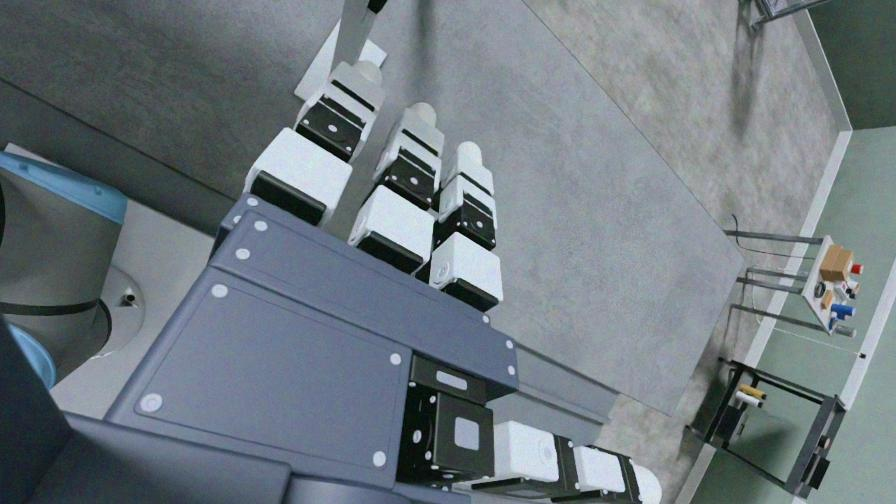

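{"fn": "move", "kwargs": {
  "target": [
    [0,0,0,0,0,0,0.754,0,0.576,0.696,0.754,0,0.576,0.696,0.754,0,0.576,0.696,0.714,0.678,0.226,0.168,0.4,-0.4,-0.035,-0.0416,0.1369,-0.198,0.196,0.473,0.754,0,0.576,0.696,0.754,0,0.576,0.696,0.754,0,0.576,0.696,0.714,0.678,0.226,0.168,0.4,-0.4]
  ],
  "speed": 0.3
}}

{"fn": "move", "kwargs": {
  "target": [
    [0,0,0,0,0,0,0.754,0,0.576,0.696,0.754,0,0.576,0.696,0.754,0,0.576,0.696,0.714,0.678,0.226,0.168,0.4,-0.4,-0.15,0,0,0,0,0.5,0.754,0,0.576,0.696,0.754,0,0.576,0.696,0.754,0,0.576,0.696,0.714,0.678,0.226,0.168,0.4,-0.4]
  ],
  "speed": 0.3
}}

Scene clock: 2300.50 s.
left_arm: end_effector_position=(+0.4809, +0.5261, +0.7863) hand_goal=(+0.754, +0.000, +0.576, +0.696, +0.754, +0.000, +0.576, +0.696, +0.754, +0.000, +0.576, +0.696, +0.714, +0.678, +0.226, +0.168) hand_measured=(+0.752, -0.004, +0.574, +0.694, +0.752, -0.002, +0.574, +0.694, +0.756, -0.002, +0.574, +0.694, +0.712, +0.678, +0.228, +0.168) hand_current_ma=(-8, -10, -9, -8, -7, -4, -9, -8, +8, -4, -4, -7, -4, -2, +4, -1) hand_state=(goal, goal, goal, goal, goal, goal, goal, goal, goal, goal, goal, goal, goal, goal, goal, goal) hand_current_limit=0.40 hand_speed=-0.40 end_effector_quat_wxyz=(+0.001, +0.707, +0.001, +0.707) | right_arm: end_effector_position=(+0.4980, -1.0302, +0.6499) hand_goal=(+0.754, +0.000, +0.576, +0.696, +0.754, +0.000, +0.576, +0.696, +0.754, +0.000, +0.576, +0.696, +0.714, +0.678, +0.226, +0.168) hand_measured=(+0.756, +0.002, +0.578, +0.698, +0.756, +0.002, +0.576, +0.694, +0.756, +0.002, +0.576, +0.694, +0.716, +0.680, +0.224, +0.170) hand_current_ma=(+1, +0, +1, +0, +0, +0, +0, +0, +0, +0, +0, +0, +0, +1, +0, +0) hand_state=(goal, goal, goal, goal, goal, goal, goal, goal, goal, goal, goal, goal, goal, goal, goal, goal) hand_current_limit=0.40 hand_speed=-0.40 end_effector_quat_wxyz=(-0.073, +0.700, +0.070, +0.707)
Joint positions: left_arm=[0.33 0.38 -1.972 1.78 0.193 1.95 -1.572] | right_arm=[-0.7 -1.367 -2.181 2.251 4.662 0.011 -0.017]
Joint torques (N m): left_arm=[7.06 -28.13 -38.26 0.37 0.65 1.74] | right_arm=[12.53 14.36 -60.2 -3.39 3.63 -2.34]
Wrist force (N): left_arm=[-0.3 -2.0 -2.2] | right_arm=[-2.2 -1.0 -2.8]
Wrist torque (N m): left_arm=[0.16 -0.28 0.02] | right_arm=[0.14 0.09 -0.33]
Wrist force, peak (N): left_arm=[-0.5 -2.6 -2.3] | right_arm=[-2.9 -0.8 -2.5]
Hand target: left_arm +0.4809, +0.5261, +0.7863; +0.001, +0.707, +0.001, +0.707 | right_arm +0.4996, -1.0299, +0.6499; -0.001, +0.707, -0.001, +0.707
Off the commanded pose: left_arm 0.000 m, 0 deg | right_arm 0.002 m, 12 deg.
left_rail: position_m=0.330 speed_m_s=0.50 position_status=done
right_rail: position_m=-0.700 position_status=done
move: off_target (right_arm)

Scene clock: 2304.60 s.
left_arm: end_effector_position=(+0.4809, +0.5261, +0.7863) hand_goal=(+0.754, +0.000, +0.576, +0.696, +0.754, +0.000, +0.576, +0.696, +0.754, +0.000, +0.576, +0.696, +0.714, +0.678, +0.226, +0.168) hand_measured=(+0.752, -0.004, +0.574, +0.694, +0.752, -0.002, +0.574, +0.694, +0.756, -0.002, +0.574, +0.694, +0.712, +0.678, +0.228, +0.168) hand_current_ma=(-8, -10, -9, -8, -7, -4, -9, -8, +8, -4, -4, -7, -4, -2, +4, -1) hand_state=(goal, goal, goal, goal, goal, goal, goal, goal, goal, goal, goal, goal, goal, goal, goal, goal) hand_current_limit=0.40 hand_speed=-0.40 end_effector_quat_wxyz=(+0.001, +0.707, +0.001, +0.707) | right_arm: end_effector_position=(+0.4995, -1.0296, +0.5599) hand_goal=(+0.754, +0.000, +0.576, +0.696, +0.754, +0.000, +0.576, +0.696, +0.754, +0.000, +0.576, +0.696, +0.714, +0.678, +0.226, +0.168) hand_measured=(+0.746, +0.002, +0.576, +0.698, +0.746, +0.002, +0.576, +0.694, +0.746, +0.002, +0.576, +0.694, +0.706, +0.680, +0.224, +0.170) hand_current_ma=(-3, +0, +0, +0, -2, +0, +0, +0, -3, +0, +0, +0, -3, +0, +0, +0) hand_state=(goal, goal, goal, goal, goal, goal, goal, goal, goal, goal, goal, goal, goal, goal, goal, goal) hand_current_limit=0.40 hand_speed=-0.40 end_effector_quat_wxyz=(+0.501, -0.500, +0.500, -0.499)
Joint positions: left_arm=[0.33 0.38 -1.972 1.78 0.193 1.95 -1.572] | right_arm=[-0.7 -1.362 -1.857 1.916 6.224 0.208 0.003]
Joint torques (N m): left_arm=[7.88 -28.25 -38.91 0.14 0.24 1.72] | right_arm=[11.26 -6.61 -56.86 1.6 1.57 -1.81]
Wrist force (N): left_arm=[-0.4 -2.0 -1.9] | right_arm=[0.4 3.3 -2.9]
Wrist torque (N m): left_arm=[0.13 -0.24 0.00] | right_arm=[0.23 0.11 -0.03]
Wrist force, peak (N): left_arm=[-0.3 -2.4 -2.6] | right_arm=[0.4 4.0 -2.5]
Hand target: left_arm +0.4809, +0.5261, +0.7863; +0.001, +0.707, +0.001, +0.707 | right_arm +0.4995, -1.0296, +0.5599; +0.501, -0.500, +0.501, -0.499
Off the commanded pose: left_arm 0.000 m, 0 deg | right_arm 0.000 m, 0 deg.
left_rail: position_m=0.330 speed_m_s=0.50 position_status=done
right_rail: position_m=-0.700 position_status=done
move: done

{"fn": "move", "kwargs": {
  "target": [
    [0,0,0,0,0,0,0.754,0,0.576,0.696,0.754,0,0.576,0.696,0.754,0,0.576,0.696,0.714,0.678,0.226,0.168,0.4,-0.4,0,0,0,0.25,0,0,0.754,0,0.576,0.696,0.754,0,0.576,0.696,0.754,0,0.576,0.696,0.714,0.678,0.226,0.168,0.4,-0.4]
  ],
  "speed": 0.25
}}

Scene clock: 2326.33 s.
left_arm: end_effector_position=(+0.4809, +0.5261, +0.7863) hand_goal=(+0.754, +0.000, +0.576, +0.696, +0.754, +0.000, +0.576, +0.696, +0.754, +0.000, +0.576, +0.696, +0.714, +0.678, +0.226, +0.168) hand_measured=(+0.752, -0.004, +0.574, +0.694, +0.752, -0.002, +0.574, +0.694, +0.756, -0.002, +0.574, +0.694, +0.712, +0.678, +0.228, +0.168) hand_current_ma=(-8, -10, -9, -8, -7, -4, -9, -8, +8, -4, -4, -7, -4, -2, +4, -1) hand_state=(goal, goal, goal, goal, goal, goal, goal, goal, goal, goal, goal, goal, goal, goal, goal, goal) hand_current_limit=0.40 hand_speed=-0.40 end_effector_quat_wxyz=(+0.001, +0.707, +0.001, +0.707) | right_arm: end_effector_position=(+0.4995, -1.0296, +0.5599) hand_goal=(+0.754, +0.000, +0.576, +0.696, +0.754, +0.000, +0.576, +0.696, +0.754, +0.000, +0.576, +0.696, +0.714, +0.678, +0.226, +0.168) hand_measured=(+0.746, +0.002, +0.576, +0.698, +0.746, +0.002, +0.576, +0.694, +0.746, +0.002, +0.576, +0.694, +0.706, +0.680, +0.226, +0.170) hand_current_ma=(-3, +0, +0, +0, -3, +0, +0, +0, -3, +0, +0, +0, -3, +0, +0, +0) hand_state=(goal, goal, goal, goal, goal, goal, goal, goal, goal, goal, goal, goal, goal, goal, goal, goal) hand_current_limit=0.40 hand_speed=-0.40 end_effector_quat_wxyz=(+0.654, -0.270, +0.272, -0.652)
Joint positions: left_arm=[0.33 0.38 -1.972 1.78 0.193 1.95 -1.572] | right_arm=[-0.7 -1.332 -1.877 2.473 4.35 0.813 1.241]
Joint torques (N m): left_arm=[6.97 -28.48 -39.3 0.13 -0.74 1.66] | right_arm=[11.52 0.97 -33.75 -7.37 3.15 1.34]
Wrist force (N): left_arm=[-0.3 -2.3 -1.8] | right_arm=[0.1 1.8 -4.6]
Wrist torque (N m): left_arm=[0.09 -0.26 0.03] | right_arm=[0.32 0.11 -0.27]
Wrist force, peak (N): left_arm=[-0.5 -2.8 -1.9] | right_arm=[0.6 2.6 -5.2]
Hand target: left_arm +0.4809, +0.5261, +0.7863; +0.001, +0.707, +0.001, +0.707 | right_arm +0.4995, -1.0296, +0.5599; +0.654, -0.270, +0.272, -0.652
Off the commanded pose: left_arm 0.000 m, 0 deg | right_arm 0.000 m, 0 deg.
left_rail: position_m=0.330 speed_m_s=0.50 position_status=done
right_rail: position_m=-0.700 position_status=done
move: done

{"fn": "move", "kwargs": {
  "target": [
    [0,0,0,0,0,0,0.754,0,0.576,0.696,0.754,0,0.576,0.696,0.754,0,0.576,0.696,0.714,0.678,0.226,0.168,0.4,-0.4,-0.1327,0.136,0.0538,0.25,0,0,0.754,0,0.576,0.696,0.754,0,0.576,0.696,0.754,0,0.576,0.696,0.714,0.678,0.226,0.168,0.4,-0.4]
  ],
  "speed": 0.25,
  "cameras": ["cam_right_wrist"]
}}

Scene clock: 2344.23 s.
left_arm: end_effector_position=(+0.4809, +0.5261, +0.7863) hand_goal=(+0.754, +0.000, +0.576, +0.696, +0.754, +0.000, +0.576, +0.696, +0.754, +0.000, +0.576, +0.696, +0.714, +0.678, +0.226, +0.168) hand_measured=(+0.752, -0.004, +0.574, +0.694, +0.752, -0.002, +0.574, +0.694, +0.756, -0.002, +0.574, +0.694, +0.712, +0.678, +0.228, +0.168) hand_current_ma=(-8, -10, -9, -8, -7, -4, -9, -8, +8, -4, -4, -7, -4, -2, +4, -1) hand_state=(goal, goal, goal, goal, goal, goal, goal, goal, goal, goal, goal, goal, goal, goal, goal, goal) hand_current_limit=0.40 hand_speed=-0.40 end_effector_quat_wxyz=(+0.001, +0.707, +0.001, +0.707) | right_arm: end_effector_position=(+0.5799, -0.9498, +0.5252) hand_goal=(+0.754, +0.000, +0.576, +0.696, +0.754, +0.000, +0.576, +0.696, +0.754, +0.000, +0.576, +0.696, +0.714, +0.678, +0.226, +0.168) hand_measured=(+0.752, +0.002, +0.576, +0.698, +0.752, +0.002, +0.576, +0.694, +0.752, +0.002, +0.576, +0.694, +0.710, +0.680, +0.228, +0.170) hand_current_ma=(+0, +0, +0, +0, +0, +0, +0, +0, +0, +0, +0, +0, -1, +0, +1, +0) hand_state=(goal, goal, goal, goal, goal, goal, goal, goal, goal, goal, goal, goal, goal, goal, goal, goal) hand_current_limit=0.40 hand_speed=-0.40 end_effector_quat_wxyz=(+0.708, +0.001, +0.002, -0.707)
Joint positions: left_arm=[0.33 0.38 -1.972 1.78 0.193 1.95 -1.572] | right_arm=[-0.7 -0.816 -1.279 2.415 3.579 1.572 0.818]
Joint torques (N m): left_arm=[6.81 -28.18 -39.96 0.19 -0.91 1.73] | right_arm=[8.6 -39.9 -34.37 -7.38 2.06 -2.24]
Wrist force (N): left_arm=[-0.3 -2.1 -2.1] | right_arm=[1.4 -0.1 -5.7]
Wrist torque (N m): left_arm=[0.13 -0.27 0.02] | right_arm=[0.46 -0.05 -0.07]
Wrist force, peak (N): left_arm=[-0.6 -2.3 -2.4] | right_arm=[0.7 1.4 -6.5]
Hand target: left_arm +0.4809, +0.5261, +0.7863; +0.001, +0.707, +0.001, +0.707 | right_arm +0.5799, -0.9498, +0.5252; +0.708, +0.001, +0.001, -0.707
Off the commanded pose: left_arm 0.000 m, 0 deg | right_arm 0.000 m, 0 deg.
left_rail: position_m=0.330 speed_m_s=0.50 position_status=done
right_rail: position_m=-0.700 position_status=done
move: done
camera_calibration:
cam_right_wrist: T_world_to_cam=[[0.613527, 0.787118, 0.0634777, 0.396854], [-0.51668, 0.46092, -0.721522, 1.06974], [-0.597181, 0.409876, 0.689475, 0.50082], [0, 0, 0, 1]] pos_world=[0.608315, -1.01071, 0.401349]
Images, in order (width x height): cam_right_wrist 896x504.

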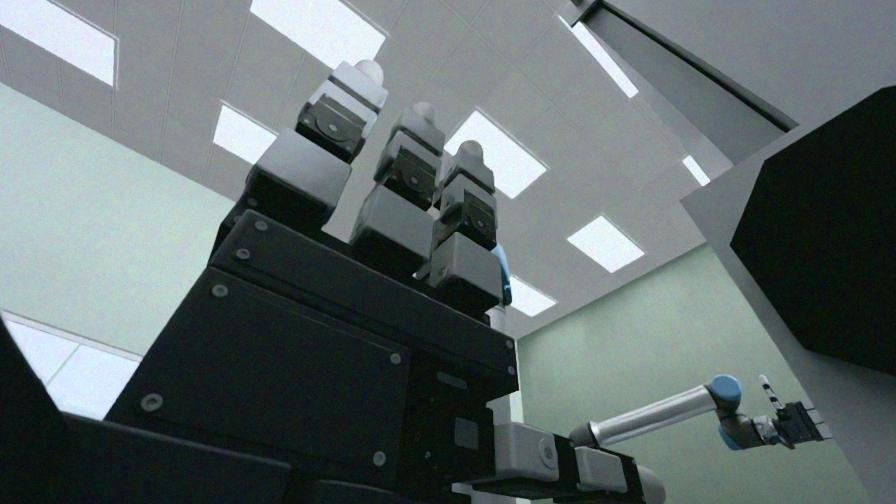

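{"fn": "zoom_image", "kwargs": {
  "camera": "cam_right_wrist",
  "region": [560, 0, 896, 504]
}}

Scaled by 1.000.

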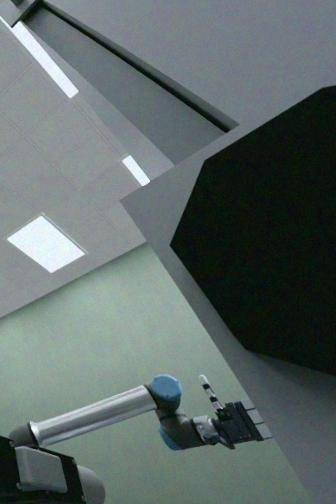

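{"fn": "move", "kwargs": {
  "target": [
    [0,0,0,0,0,0,0.754,0,0.576,0.696,0.754,0,0.576,0.696,0.754,0,0.576,0.696,0.714,0.678,0.226,0.168,0.4,-0.4,-0.075,0.0833,0.0083,0,0,0,0.754,0,0.576,0.696,0.754,0,0.576,0.696,0.754,0,0.576,0.696,0.714,0.678,0.226,0.168,0.4,-0.4]
  ],
  "speed": 0.15,
  "cameras": ["cam_right_wrist"]
}}

{"fn": "move", "kwargs": {
  "target": [
    [0,0,0,0,0,0,0.754,0,0.576,0.696,0.754,0,0.576,0.696,0.754,0,0.576,0.696,0.714,0.678,0.226,0.168,0.4,-0.4,0,0.1,0,0,0,0,0.754,0,0.576,0.696,0.754,0,0.576,0.696,0.754,0,0.576,0.696,0.714,0.678,0.226,0.168,0.4,-0.4]
  ],
  "speed": 0.02,
  "stop_force": 40,
  "cameras": ["cam_right_wrist"]
}}

Scene clock: 2390.57 s.
left_arm: end_effector_position=(+0.4809, +0.5261, +0.7863) hand_goal=(+0.754, +0.000, +0.576, +0.696, +0.754, +0.000, +0.576, +0.696, +0.754, +0.000, +0.576, +0.696, +0.714, +0.678, +0.226, +0.168) hand_measured=(+0.752, -0.004, +0.574, +0.694, +0.752, -0.002, +0.574, +0.694, +0.756, -0.002, +0.574, +0.694, +0.712, +0.678, +0.228, +0.168) hand_current_ma=(-8, -10, -9, -8, -7, -4, -9, -8, +8, -4, -4, -7, -4, -2, +4, -1) hand_state=(goal, goal, goal, goal, goal, goal, goal, goal, goal, goal, goal, goal, goal, goal, goal, goal) hand_current_limit=0.40 hand_speed=-0.40 end_effector_quat_wxyz=(+0.001, +0.707, +0.001, +0.707) | right_arm: end_effector_position=(+0.6296, -0.9049, +0.5302) hand_goal=(+0.754, +0.000, +0.576, +0.696, +0.754, +0.000, +0.576, +0.696, +0.754, +0.000, +0.576, +0.696, +0.714, +0.678, +0.226, +0.168) hand_measured=(+0.752, +0.002, +0.576, +0.698, +0.754, +0.002, +0.576, +0.694, +0.754, +0.002, +0.576, +0.694, +0.712, +0.680, +0.228, +0.170) hand_current_ma=(+0, +0, +0, +0, +0, +0, +0, +0, +0, +0, +0, +0, +0, +0, +1, +0) hand_state=(goal, goal, goal, goal, goal, goal, goal, goal, goal, goal, goal, goal, goal, goal, goal, goal) hand_current_limit=0.40 hand_speed=-0.40 end_effector_quat_wxyz=(+0.708, +0.001, +0.001, -0.707)
Joint positions: left_arm=[0.33 0.38 -1.972 1.78 0.193 1.95 -1.572] | right_arm=[-0.7 -0.695 -1.262 2.366 3.611 1.572 0.696]
Joint torques (N m): left_arm=[6.15 -28.23 -39.61 0.34 -1.21 1.61] | right_arm=[13.62 -35.81 -34.74 -3.03 1.67 -2.19]
Wrist force (N): left_arm=[-0.7 -2.1 -1.7] | right_arm=[1.3 0.5 -5.2]
Wrist torque (N m): left_arm=[0.09 -0.22 0.00] | right_arm=[0.47 0.01 -0.06]
Wrist force, peak (N): left_arm=[-0.7 -2.6 -2.4] | right_arm=[2.2 -0.5 -6.3]
Hand target: left_arm +0.4809, +0.5261, +0.7863; +0.001, +0.707, +0.001, +0.707 | right_arm +0.6298, -0.9048, +0.5302; +0.708, +0.001, +0.001, -0.707
Off the commanded pose: left_arm 0.000 m, 0 deg | right_arm 0.000 m, 0 deg.
left_rail: position_m=0.330 speed_m_s=0.50 position_status=done
right_rail: position_m=-0.700 position_status=done
move: done
camera_calibration:
cam_right_wrist: T_world_to_cam=[[0.613498, 0.787129, 0.0636259, 0.33055], [-0.516378, 0.460816, -0.721805, 1.07825], [-0.597474, 0.409971, 0.689166, 0.509178], [0, 0, 0, 1]] pos_world=[0.658216, -0.96581, 0.40635]
Images, in order (width x height): cam_right_wrist 896x504.

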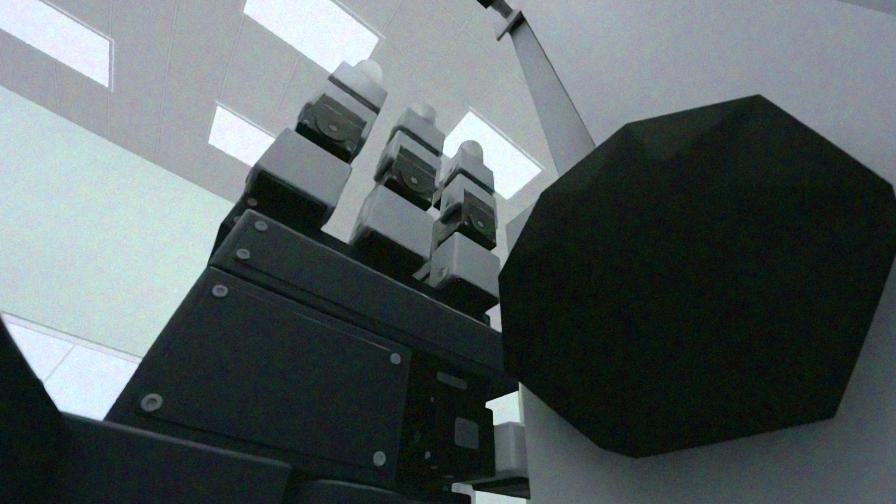

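Scene clock: 2393.50 s.
left_arm: end_effector_position=(+0.4809, +0.5261, +0.7863) hand_goal=(+0.754, +0.000, +0.576, +0.696, +0.754, +0.000, +0.576, +0.696, +0.754, +0.000, +0.576, +0.696, +0.714, +0.678, +0.226, +0.168) hand_measured=(+0.752, -0.004, +0.574, +0.694, +0.752, -0.002, +0.574, +0.694, +0.756, -0.002, +0.574, +0.694, +0.712, +0.678, +0.228, +0.168) hand_current_ma=(-8, -10, -9, -8, -7, -4, -9, -8, +8, -4, -4, -7, -4, -2, +4, -1) hand_state=(goal, goal, goal, goal, goal, goal, goal, goal, goal, goal, goal, goal, goal, goal, goal, goal) hand_current_limit=0.40 hand_speed=-0.40 end_effector_quat_wxyz=(+0.001, +0.707, +0.001, +0.707) | right_arm: end_effector_position=(+0.6594, -0.9047, +0.5302) hand_goal=(+0.754, +0.000, +0.576, +0.696, +0.754, +0.000, +0.576, +0.696, +0.754, +0.000, +0.576, +0.696, +0.714, +0.678, +0.226, +0.168) hand_measured=(+0.752, +0.002, +0.576, +0.698, +0.754, +0.002, +0.576, +0.694, +0.754, +0.002, +0.576, +0.694, +0.712, +0.680, +0.228, +0.170) hand_current_ma=(+0, +0, +0, +0, +0, +0, +0, +0, +0, +0, +0, +0, +0, +0, +1, +0) hand_state=(goal, goal, goal, goal, goal, goal, goal, goal, goal, goal, goal, goal, goal, goal, goal, goal) hand_current_limit=0.40 hand_speed=-0.40 end_effector_quat_wxyz=(+0.708, +0.001, +0.001, -0.707)
Joint positions: left_arm=[0.33 0.38 -1.972 1.78 0.193 1.95 -1.572] | right_arm=[-0.7 -0.662 -1.232 2.313 3.633 1.572 0.663]
Joint torques (N m): left_arm=[6.59 -26.15 -39.64 0.08 -1.58 1.62] | right_arm=[-1.23 -50.67 -29.39 0.36 -4.47 0.44]
Wrist force (N): left_arm=[-0.2 -1.7 -1.8] | right_arm=[1.1 -45.7 -6.8]
Wrist torque (N m): left_arm=[0.15 -0.28 0.03] | right_arm=[-2.12 0.02 0.00]
Wrist force, peak (N): left_arm=[-0.6 -2.3 -2.5] | right_arm=[0.7 -101.8 -11.6]
Hand target: left_arm +0.4809, +0.5261, +0.7863; +0.001, +0.707, +0.001, +0.707 | right_arm +0.6594, -0.9047, +0.5302; +0.708, +0.001, +0.001, -0.707 (not the last commanded pose)
Off the commanded pose: left_arm 0.000 m, 0 deg | right_arm 0.030 m, 0 deg.
left_rail: position_m=0.330 speed_m_s=0.50 position_status=done
right_rail: position_m=-0.700 position_status=done
move: contact (right_arm)
camera_calibration:
cam_right_wrist: T_world_to_cam=[[0.613498, 0.787129, 0.0636259, 0.31211], [-0.516378, 0.460816, -0.721805, 1.09355], [-0.597474, 0.409971, 0.689166, 0.526901], [0, 0, 0, 1]] pos_world=[0.688016, -0.96561, 0.40635]
Images, in order (width x height): cam_right_wrist 896x504.

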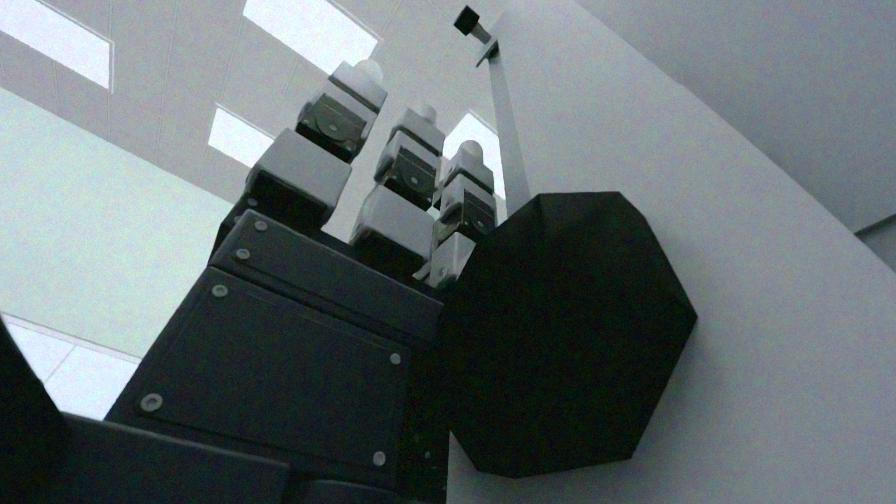

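{"fn": "move", "kwargs": {
  "target": [
    [0,0,0,0,0,0,0.754,0,0.576,0.696,0.754,0,0.576,0.696,0.754,0,0.576,0.696,0.714,0.678,0.226,0.168,0.4,-0.4,0,-0.0222,0.0028,0.0556,0,0,0.754,0,0.576,0.696,0.754,0,0.576,0.696,0.754,0,0.576,0.696,0.714,0.678,0.226,0.168,0.4,-0.4],
    [0,0,0,0,0,0,0.754,0,0.576,0.696,0.754,0,0.576,0.696,0.754,0,0.576,0.696,0.714,0.678,0.226,0.168,0.4,-0.4,0,-0.0435,0.0018,0.111,0,0,0.754,0,0.576,0.696,0.754,0,0.576,0.696,0.754,0,0.576,0.696,0.714,0.678,0.226,0.168,0.4,-0.4]
  ],
  "speed": 0.04,
  "cameras": ["cam_right_wrist"]
}}

Scene clock: 2425.53 s.
left_arm: end_effector_position=(+0.4809, +0.5261, +0.7863) hand_goal=(+0.754, +0.000, +0.576, +0.696, +0.754, +0.000, +0.576, +0.696, +0.754, +0.000, +0.576, +0.696, +0.714, +0.678, +0.226, +0.168) hand_measured=(+0.752, -0.004, +0.574, +0.694, +0.752, -0.002, +0.574, +0.694, +0.756, -0.002, +0.574, +0.694, +0.712, +0.678, +0.228, +0.168) hand_current_ma=(-8, -10, -9, -8, -7, -4, -9, -8, +8, -4, -4, -7, -4, -2, +4, -1) hand_state=(goal, goal, goal, goal, goal, goal, goal, goal, goal, goal, goal, goal, goal, goal, goal, goal) hand_current_limit=0.40 hand_speed=-0.40 end_effector_quat_wxyz=(+0.001, +0.707, +0.001, +0.707) | right_arm: end_effector_position=(+0.6390, -0.9038, +0.5326) hand_goal=(+0.754, +0.000, +0.576, +0.696, +0.754, +0.000, +0.576, +0.696, +0.754, +0.000, +0.576, +0.696, +0.714, +0.678, +0.226, +0.168) hand_measured=(+0.756, +0.002, +0.576, +0.698, +0.756, +0.002, +0.576, +0.694, +0.756, +0.002, +0.576, +0.694, +0.602, +0.680, +0.228, +0.170) hand_current_ma=(+0, +0, +0, +0, +0, +0, +0, +0, +0, +0, +0, +0, -257, +0, +1, +0) hand_state=(goal, goal, goal, goal, goal, goal, goal, goal, goal, goal, goal, goal, blocked, goal, goal, goal) hand_current_limit=0.40 hand_speed=-0.40 end_effector_quat_wxyz=(+0.702, +0.084, -0.084, -0.702)
Joint positions: left_arm=[0.33 0.38 -1.972 1.78 0.193 1.95 -1.572] | right_arm=[-0.7 -0.622 -1.126 2.243 3.399 1.709 0.61]
Joint torques (N m): left_arm=[4.59 -26.94 -40.99 0.04 -3.12 1.76] | right_arm=[2.58 -55.21 -25.01 -3.35 -1.27 -0.15]
Wrist force (N): left_arm=[-0.8 -2.2 -1.9] | right_arm=[6.1 -27.3 1.6]
Wrist torque (N m): left_arm=[0.10 -0.19 -0.01] | right_arm=[-2.69 -0.45 0.31]
Wrist force, peak (N): left_arm=[-0.1 -2.8 -2.3] | right_arm=[-26.3 -96.9 59.2]
Hand target: left_arm +0.4809, +0.5261, +0.7863; +0.001, +0.707, +0.001, +0.707 | right_arm +0.6390, -0.9038, +0.5326; +0.702, +0.084, -0.084, -0.702 (not the last commanded pose)
Off the commanded pose: left_arm 0.000 m, 0 deg | right_arm 0.006 m, 6 deg.
FORCE FAULT: contact force on the right arm reached its limit, and that arm stopped for 10 seconds. The contact can be on any part of that arm, not only on its tool. That arm's remaining commands of this call were not run. That arm's target is now where it stood when the stop ended, not its last command. That arm accepts commands again.
left_rail: position_m=0.330 speed_m_s=0.50 position_status=done
right_rail: position_m=-0.700 position_status=done
move: fault (right_arm); path passed 1 of 2 targets
camera_calibration:
cam_right_wrist: T_world_to_cam=[[0.581399, 0.787247, 0.205467, 0.26882], [-0.329872, 0.458929, -0.824966, 1.01843], [-0.743747, 0.411857, 0.526511, 0.694415], [0, 0, 0, 1]] pos_world=[0.69613, -0.965016, 0.419323]
Images, in order (width x height): cam_right_wrist 896x504.

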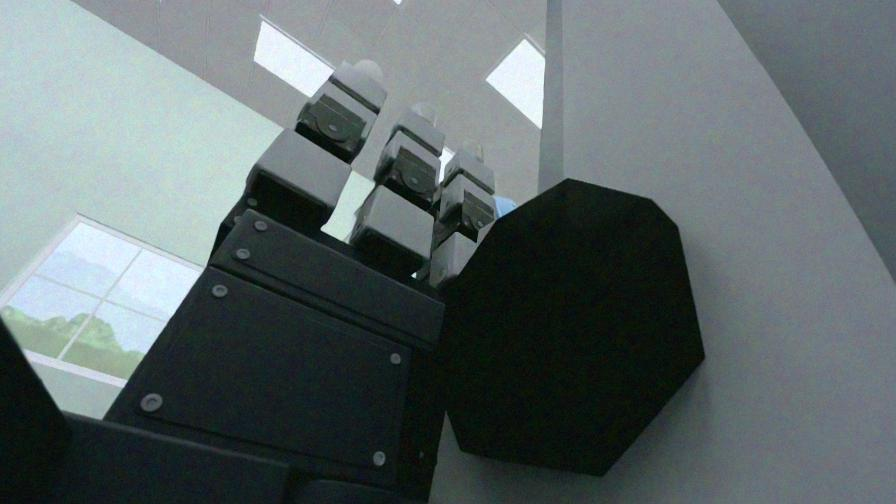

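{"fn": "move", "kwargs": {
  "target": [
    [0,0,0,0,0,0,0.754,0,0.576,0.696,0.754,0,0.576,0.696,0.754,0,0.576,0.696,0.714,0.678,0.226,0.168,0.4,-0.4,0,-0.05,0,0,0,0,0.754,0,0.576,0.696,0.754,0,0.576,0.696,0.754,0,0.576,0.696,0.714,0.678,0.226,0.168,0.4,-0.4],
    [0,0,0,0,0,0,0.754,0,0.576,0.696,0.754,0,0.576,0.696,0.754,0,0.576,0.696,0.714,0.678,0.226,0.168,0.4,-0.4,0.0933,-0.0368,0.1245,-0.0756,0,0,0.754,0,0.576,0.696,0.754,0,0.576,0.696,0.754,0,0.576,0.696,0.714,0.678,0.226,0.168,0.4,-0.4],
    [0,0,0,0,0,0,0.754,0,0.576,0.696,0.754,0,0.576,0.696,0.754,0,0.576,0.696,0.714,0.678,0.226,0.168,0.4,-0.4,0.11,0.0604,0.101,-0.0756,0,0,0.754,0,0.576,0.696,0.754,0,0.576,0.696,0.754,0,0.576,0.696,0.714,0.678,0.226,0.168,0.4,-0.4]
  ],
  "speed": 0.15,
  "cameras": ["cam_right_wrist"]
}}

{"fn": "zoom_image", "kwargs": {
  "camera": "cam_right_wrist",
  "region": [430, 0, 680, 200]
}}

Scene clock: 2524.63 s.
left_arm: end_effector_position=(+0.4809, +0.5261, +0.7863) hand_goal=(+0.754, +0.000, +0.576, +0.696, +0.754, +0.000, +0.576, +0.696, +0.754, +0.000, +0.576, +0.696, +0.714, +0.678, +0.226, +0.168) hand_measured=(+0.752, -0.004, +0.574, +0.694, +0.752, -0.002, +0.574, +0.694, +0.756, -0.002, +0.574, +0.694, +0.712, +0.678, +0.228, +0.168) hand_current_ma=(-8, -10, -9, -8, -7, -4, -9, -8, +8, -4, -4, -7, -4, -2, +4, -1) hand_state=(goal, goal, goal, goal, goal, goal, goal, goal, goal, goal, goal, goal, goal, goal, goal, goal) hand_current_limit=0.40 hand_speed=-0.40 end_effector_quat_wxyz=(+0.001, +0.707, +0.001, +0.707) | right_arm: end_effector_position=(+0.6599, -0.9697, +0.6001) hand_goal=(+0.754, +0.000, +0.576, +0.696, +0.754, +0.000, +0.576, +0.696, +0.754, +0.000, +0.576, +0.696, +0.714, +0.678, +0.226, +0.168) hand_measured=(+0.756, +0.002, +0.576, +0.698, +0.756, +0.002, +0.576, +0.694, +0.756, +0.002, +0.576, +0.694, +0.770, +0.676, +0.232, +0.170) hand_current_ma=(+0, +0, +0, +0, +0, +0, +0, +0, +0, +0, +0, +0, +81, +0, +2, +0) hand_state=(goal, goal, goal, goal, goal, goal, goal, goal, goal, goal, goal, goal, blocked, goal, goal, goal) hand_current_limit=0.40 hand_speed=-0.40 end_effector_quat_wxyz=(+0.708, +0.000, +0.000, -0.707)
Joint positions: left_arm=[0.33 0.38 -1.972 1.78 0.193 1.95 -1.572] | right_arm=[-0.7 -0.744 -1.322 2.232 3.801 1.572 0.745]
Joint torques (N m): left_arm=[6.02 -26.61 -41.47 -0.29 -3.23 1.5] | right_arm=[13.42 -34.06 -45.3 -2.59 1.16 -2.45]
Wrist force (N): left_arm=[-0.7 -2.4 -1.9] | right_arm=[2.3 -6.0 -6.6]
Wrist torque (N m): left_arm=[0.08 -0.22 0.01] | right_arm=[-0.10 -0.18 0.36]
Wrist force, peak (N): left_arm=[0.0 -2.7 -2.6] | right_arm=[6.0 -27.8 1.6]
Hand target: left_arm +0.4809, +0.5261, +0.7863; +0.001, +0.707, +0.001, +0.707 | right_arm +0.6600, -0.9698, +0.6001; +0.708, +0.000, +0.000, -0.707
Off the commanded pose: left_arm 0.000 m, 0 deg | right_arm 0.000 m, 0 deg.
left_rail: position_m=0.330 speed_m_s=0.50 position_status=done
right_rail: position_m=-0.700 position_status=done
move: done
camera_calibration:
cam_right_wrist: T_world_to_cam=[[0.613363, 0.787309, 0.0626886, 0.359418], [-0.514753, 0.458697, -0.724311, 1.17261], [-0.599012, 0.411997, 0.686618, 0.510121], [0, 0, 0, 1]] pos_world=[0.68872, -1.03102, 0.476548]
Images, in order (width x height): cam_right_wrist 896x504.

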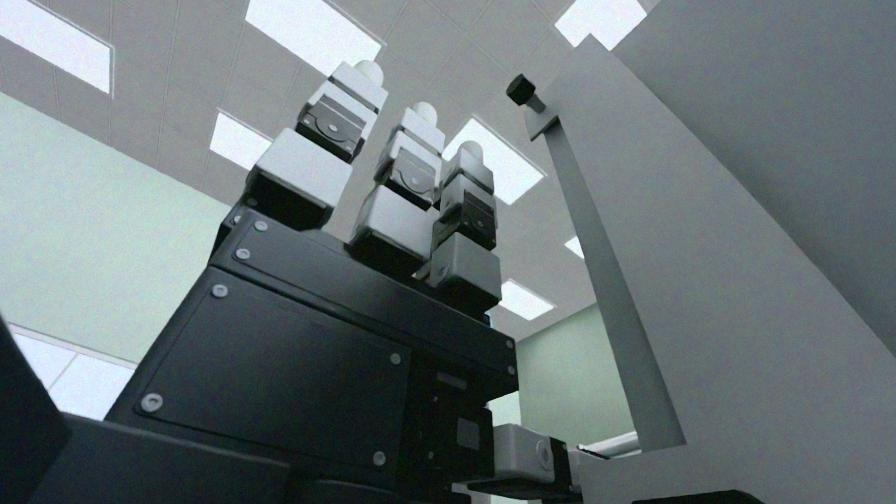

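Scaled by 2.016.

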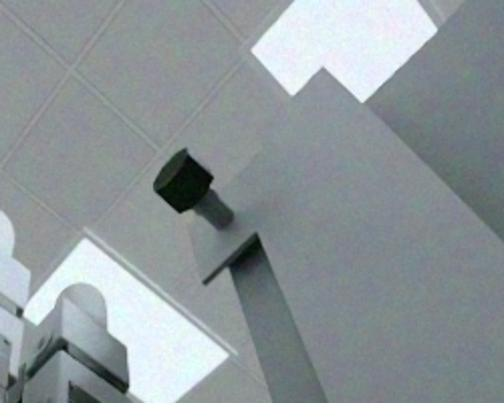

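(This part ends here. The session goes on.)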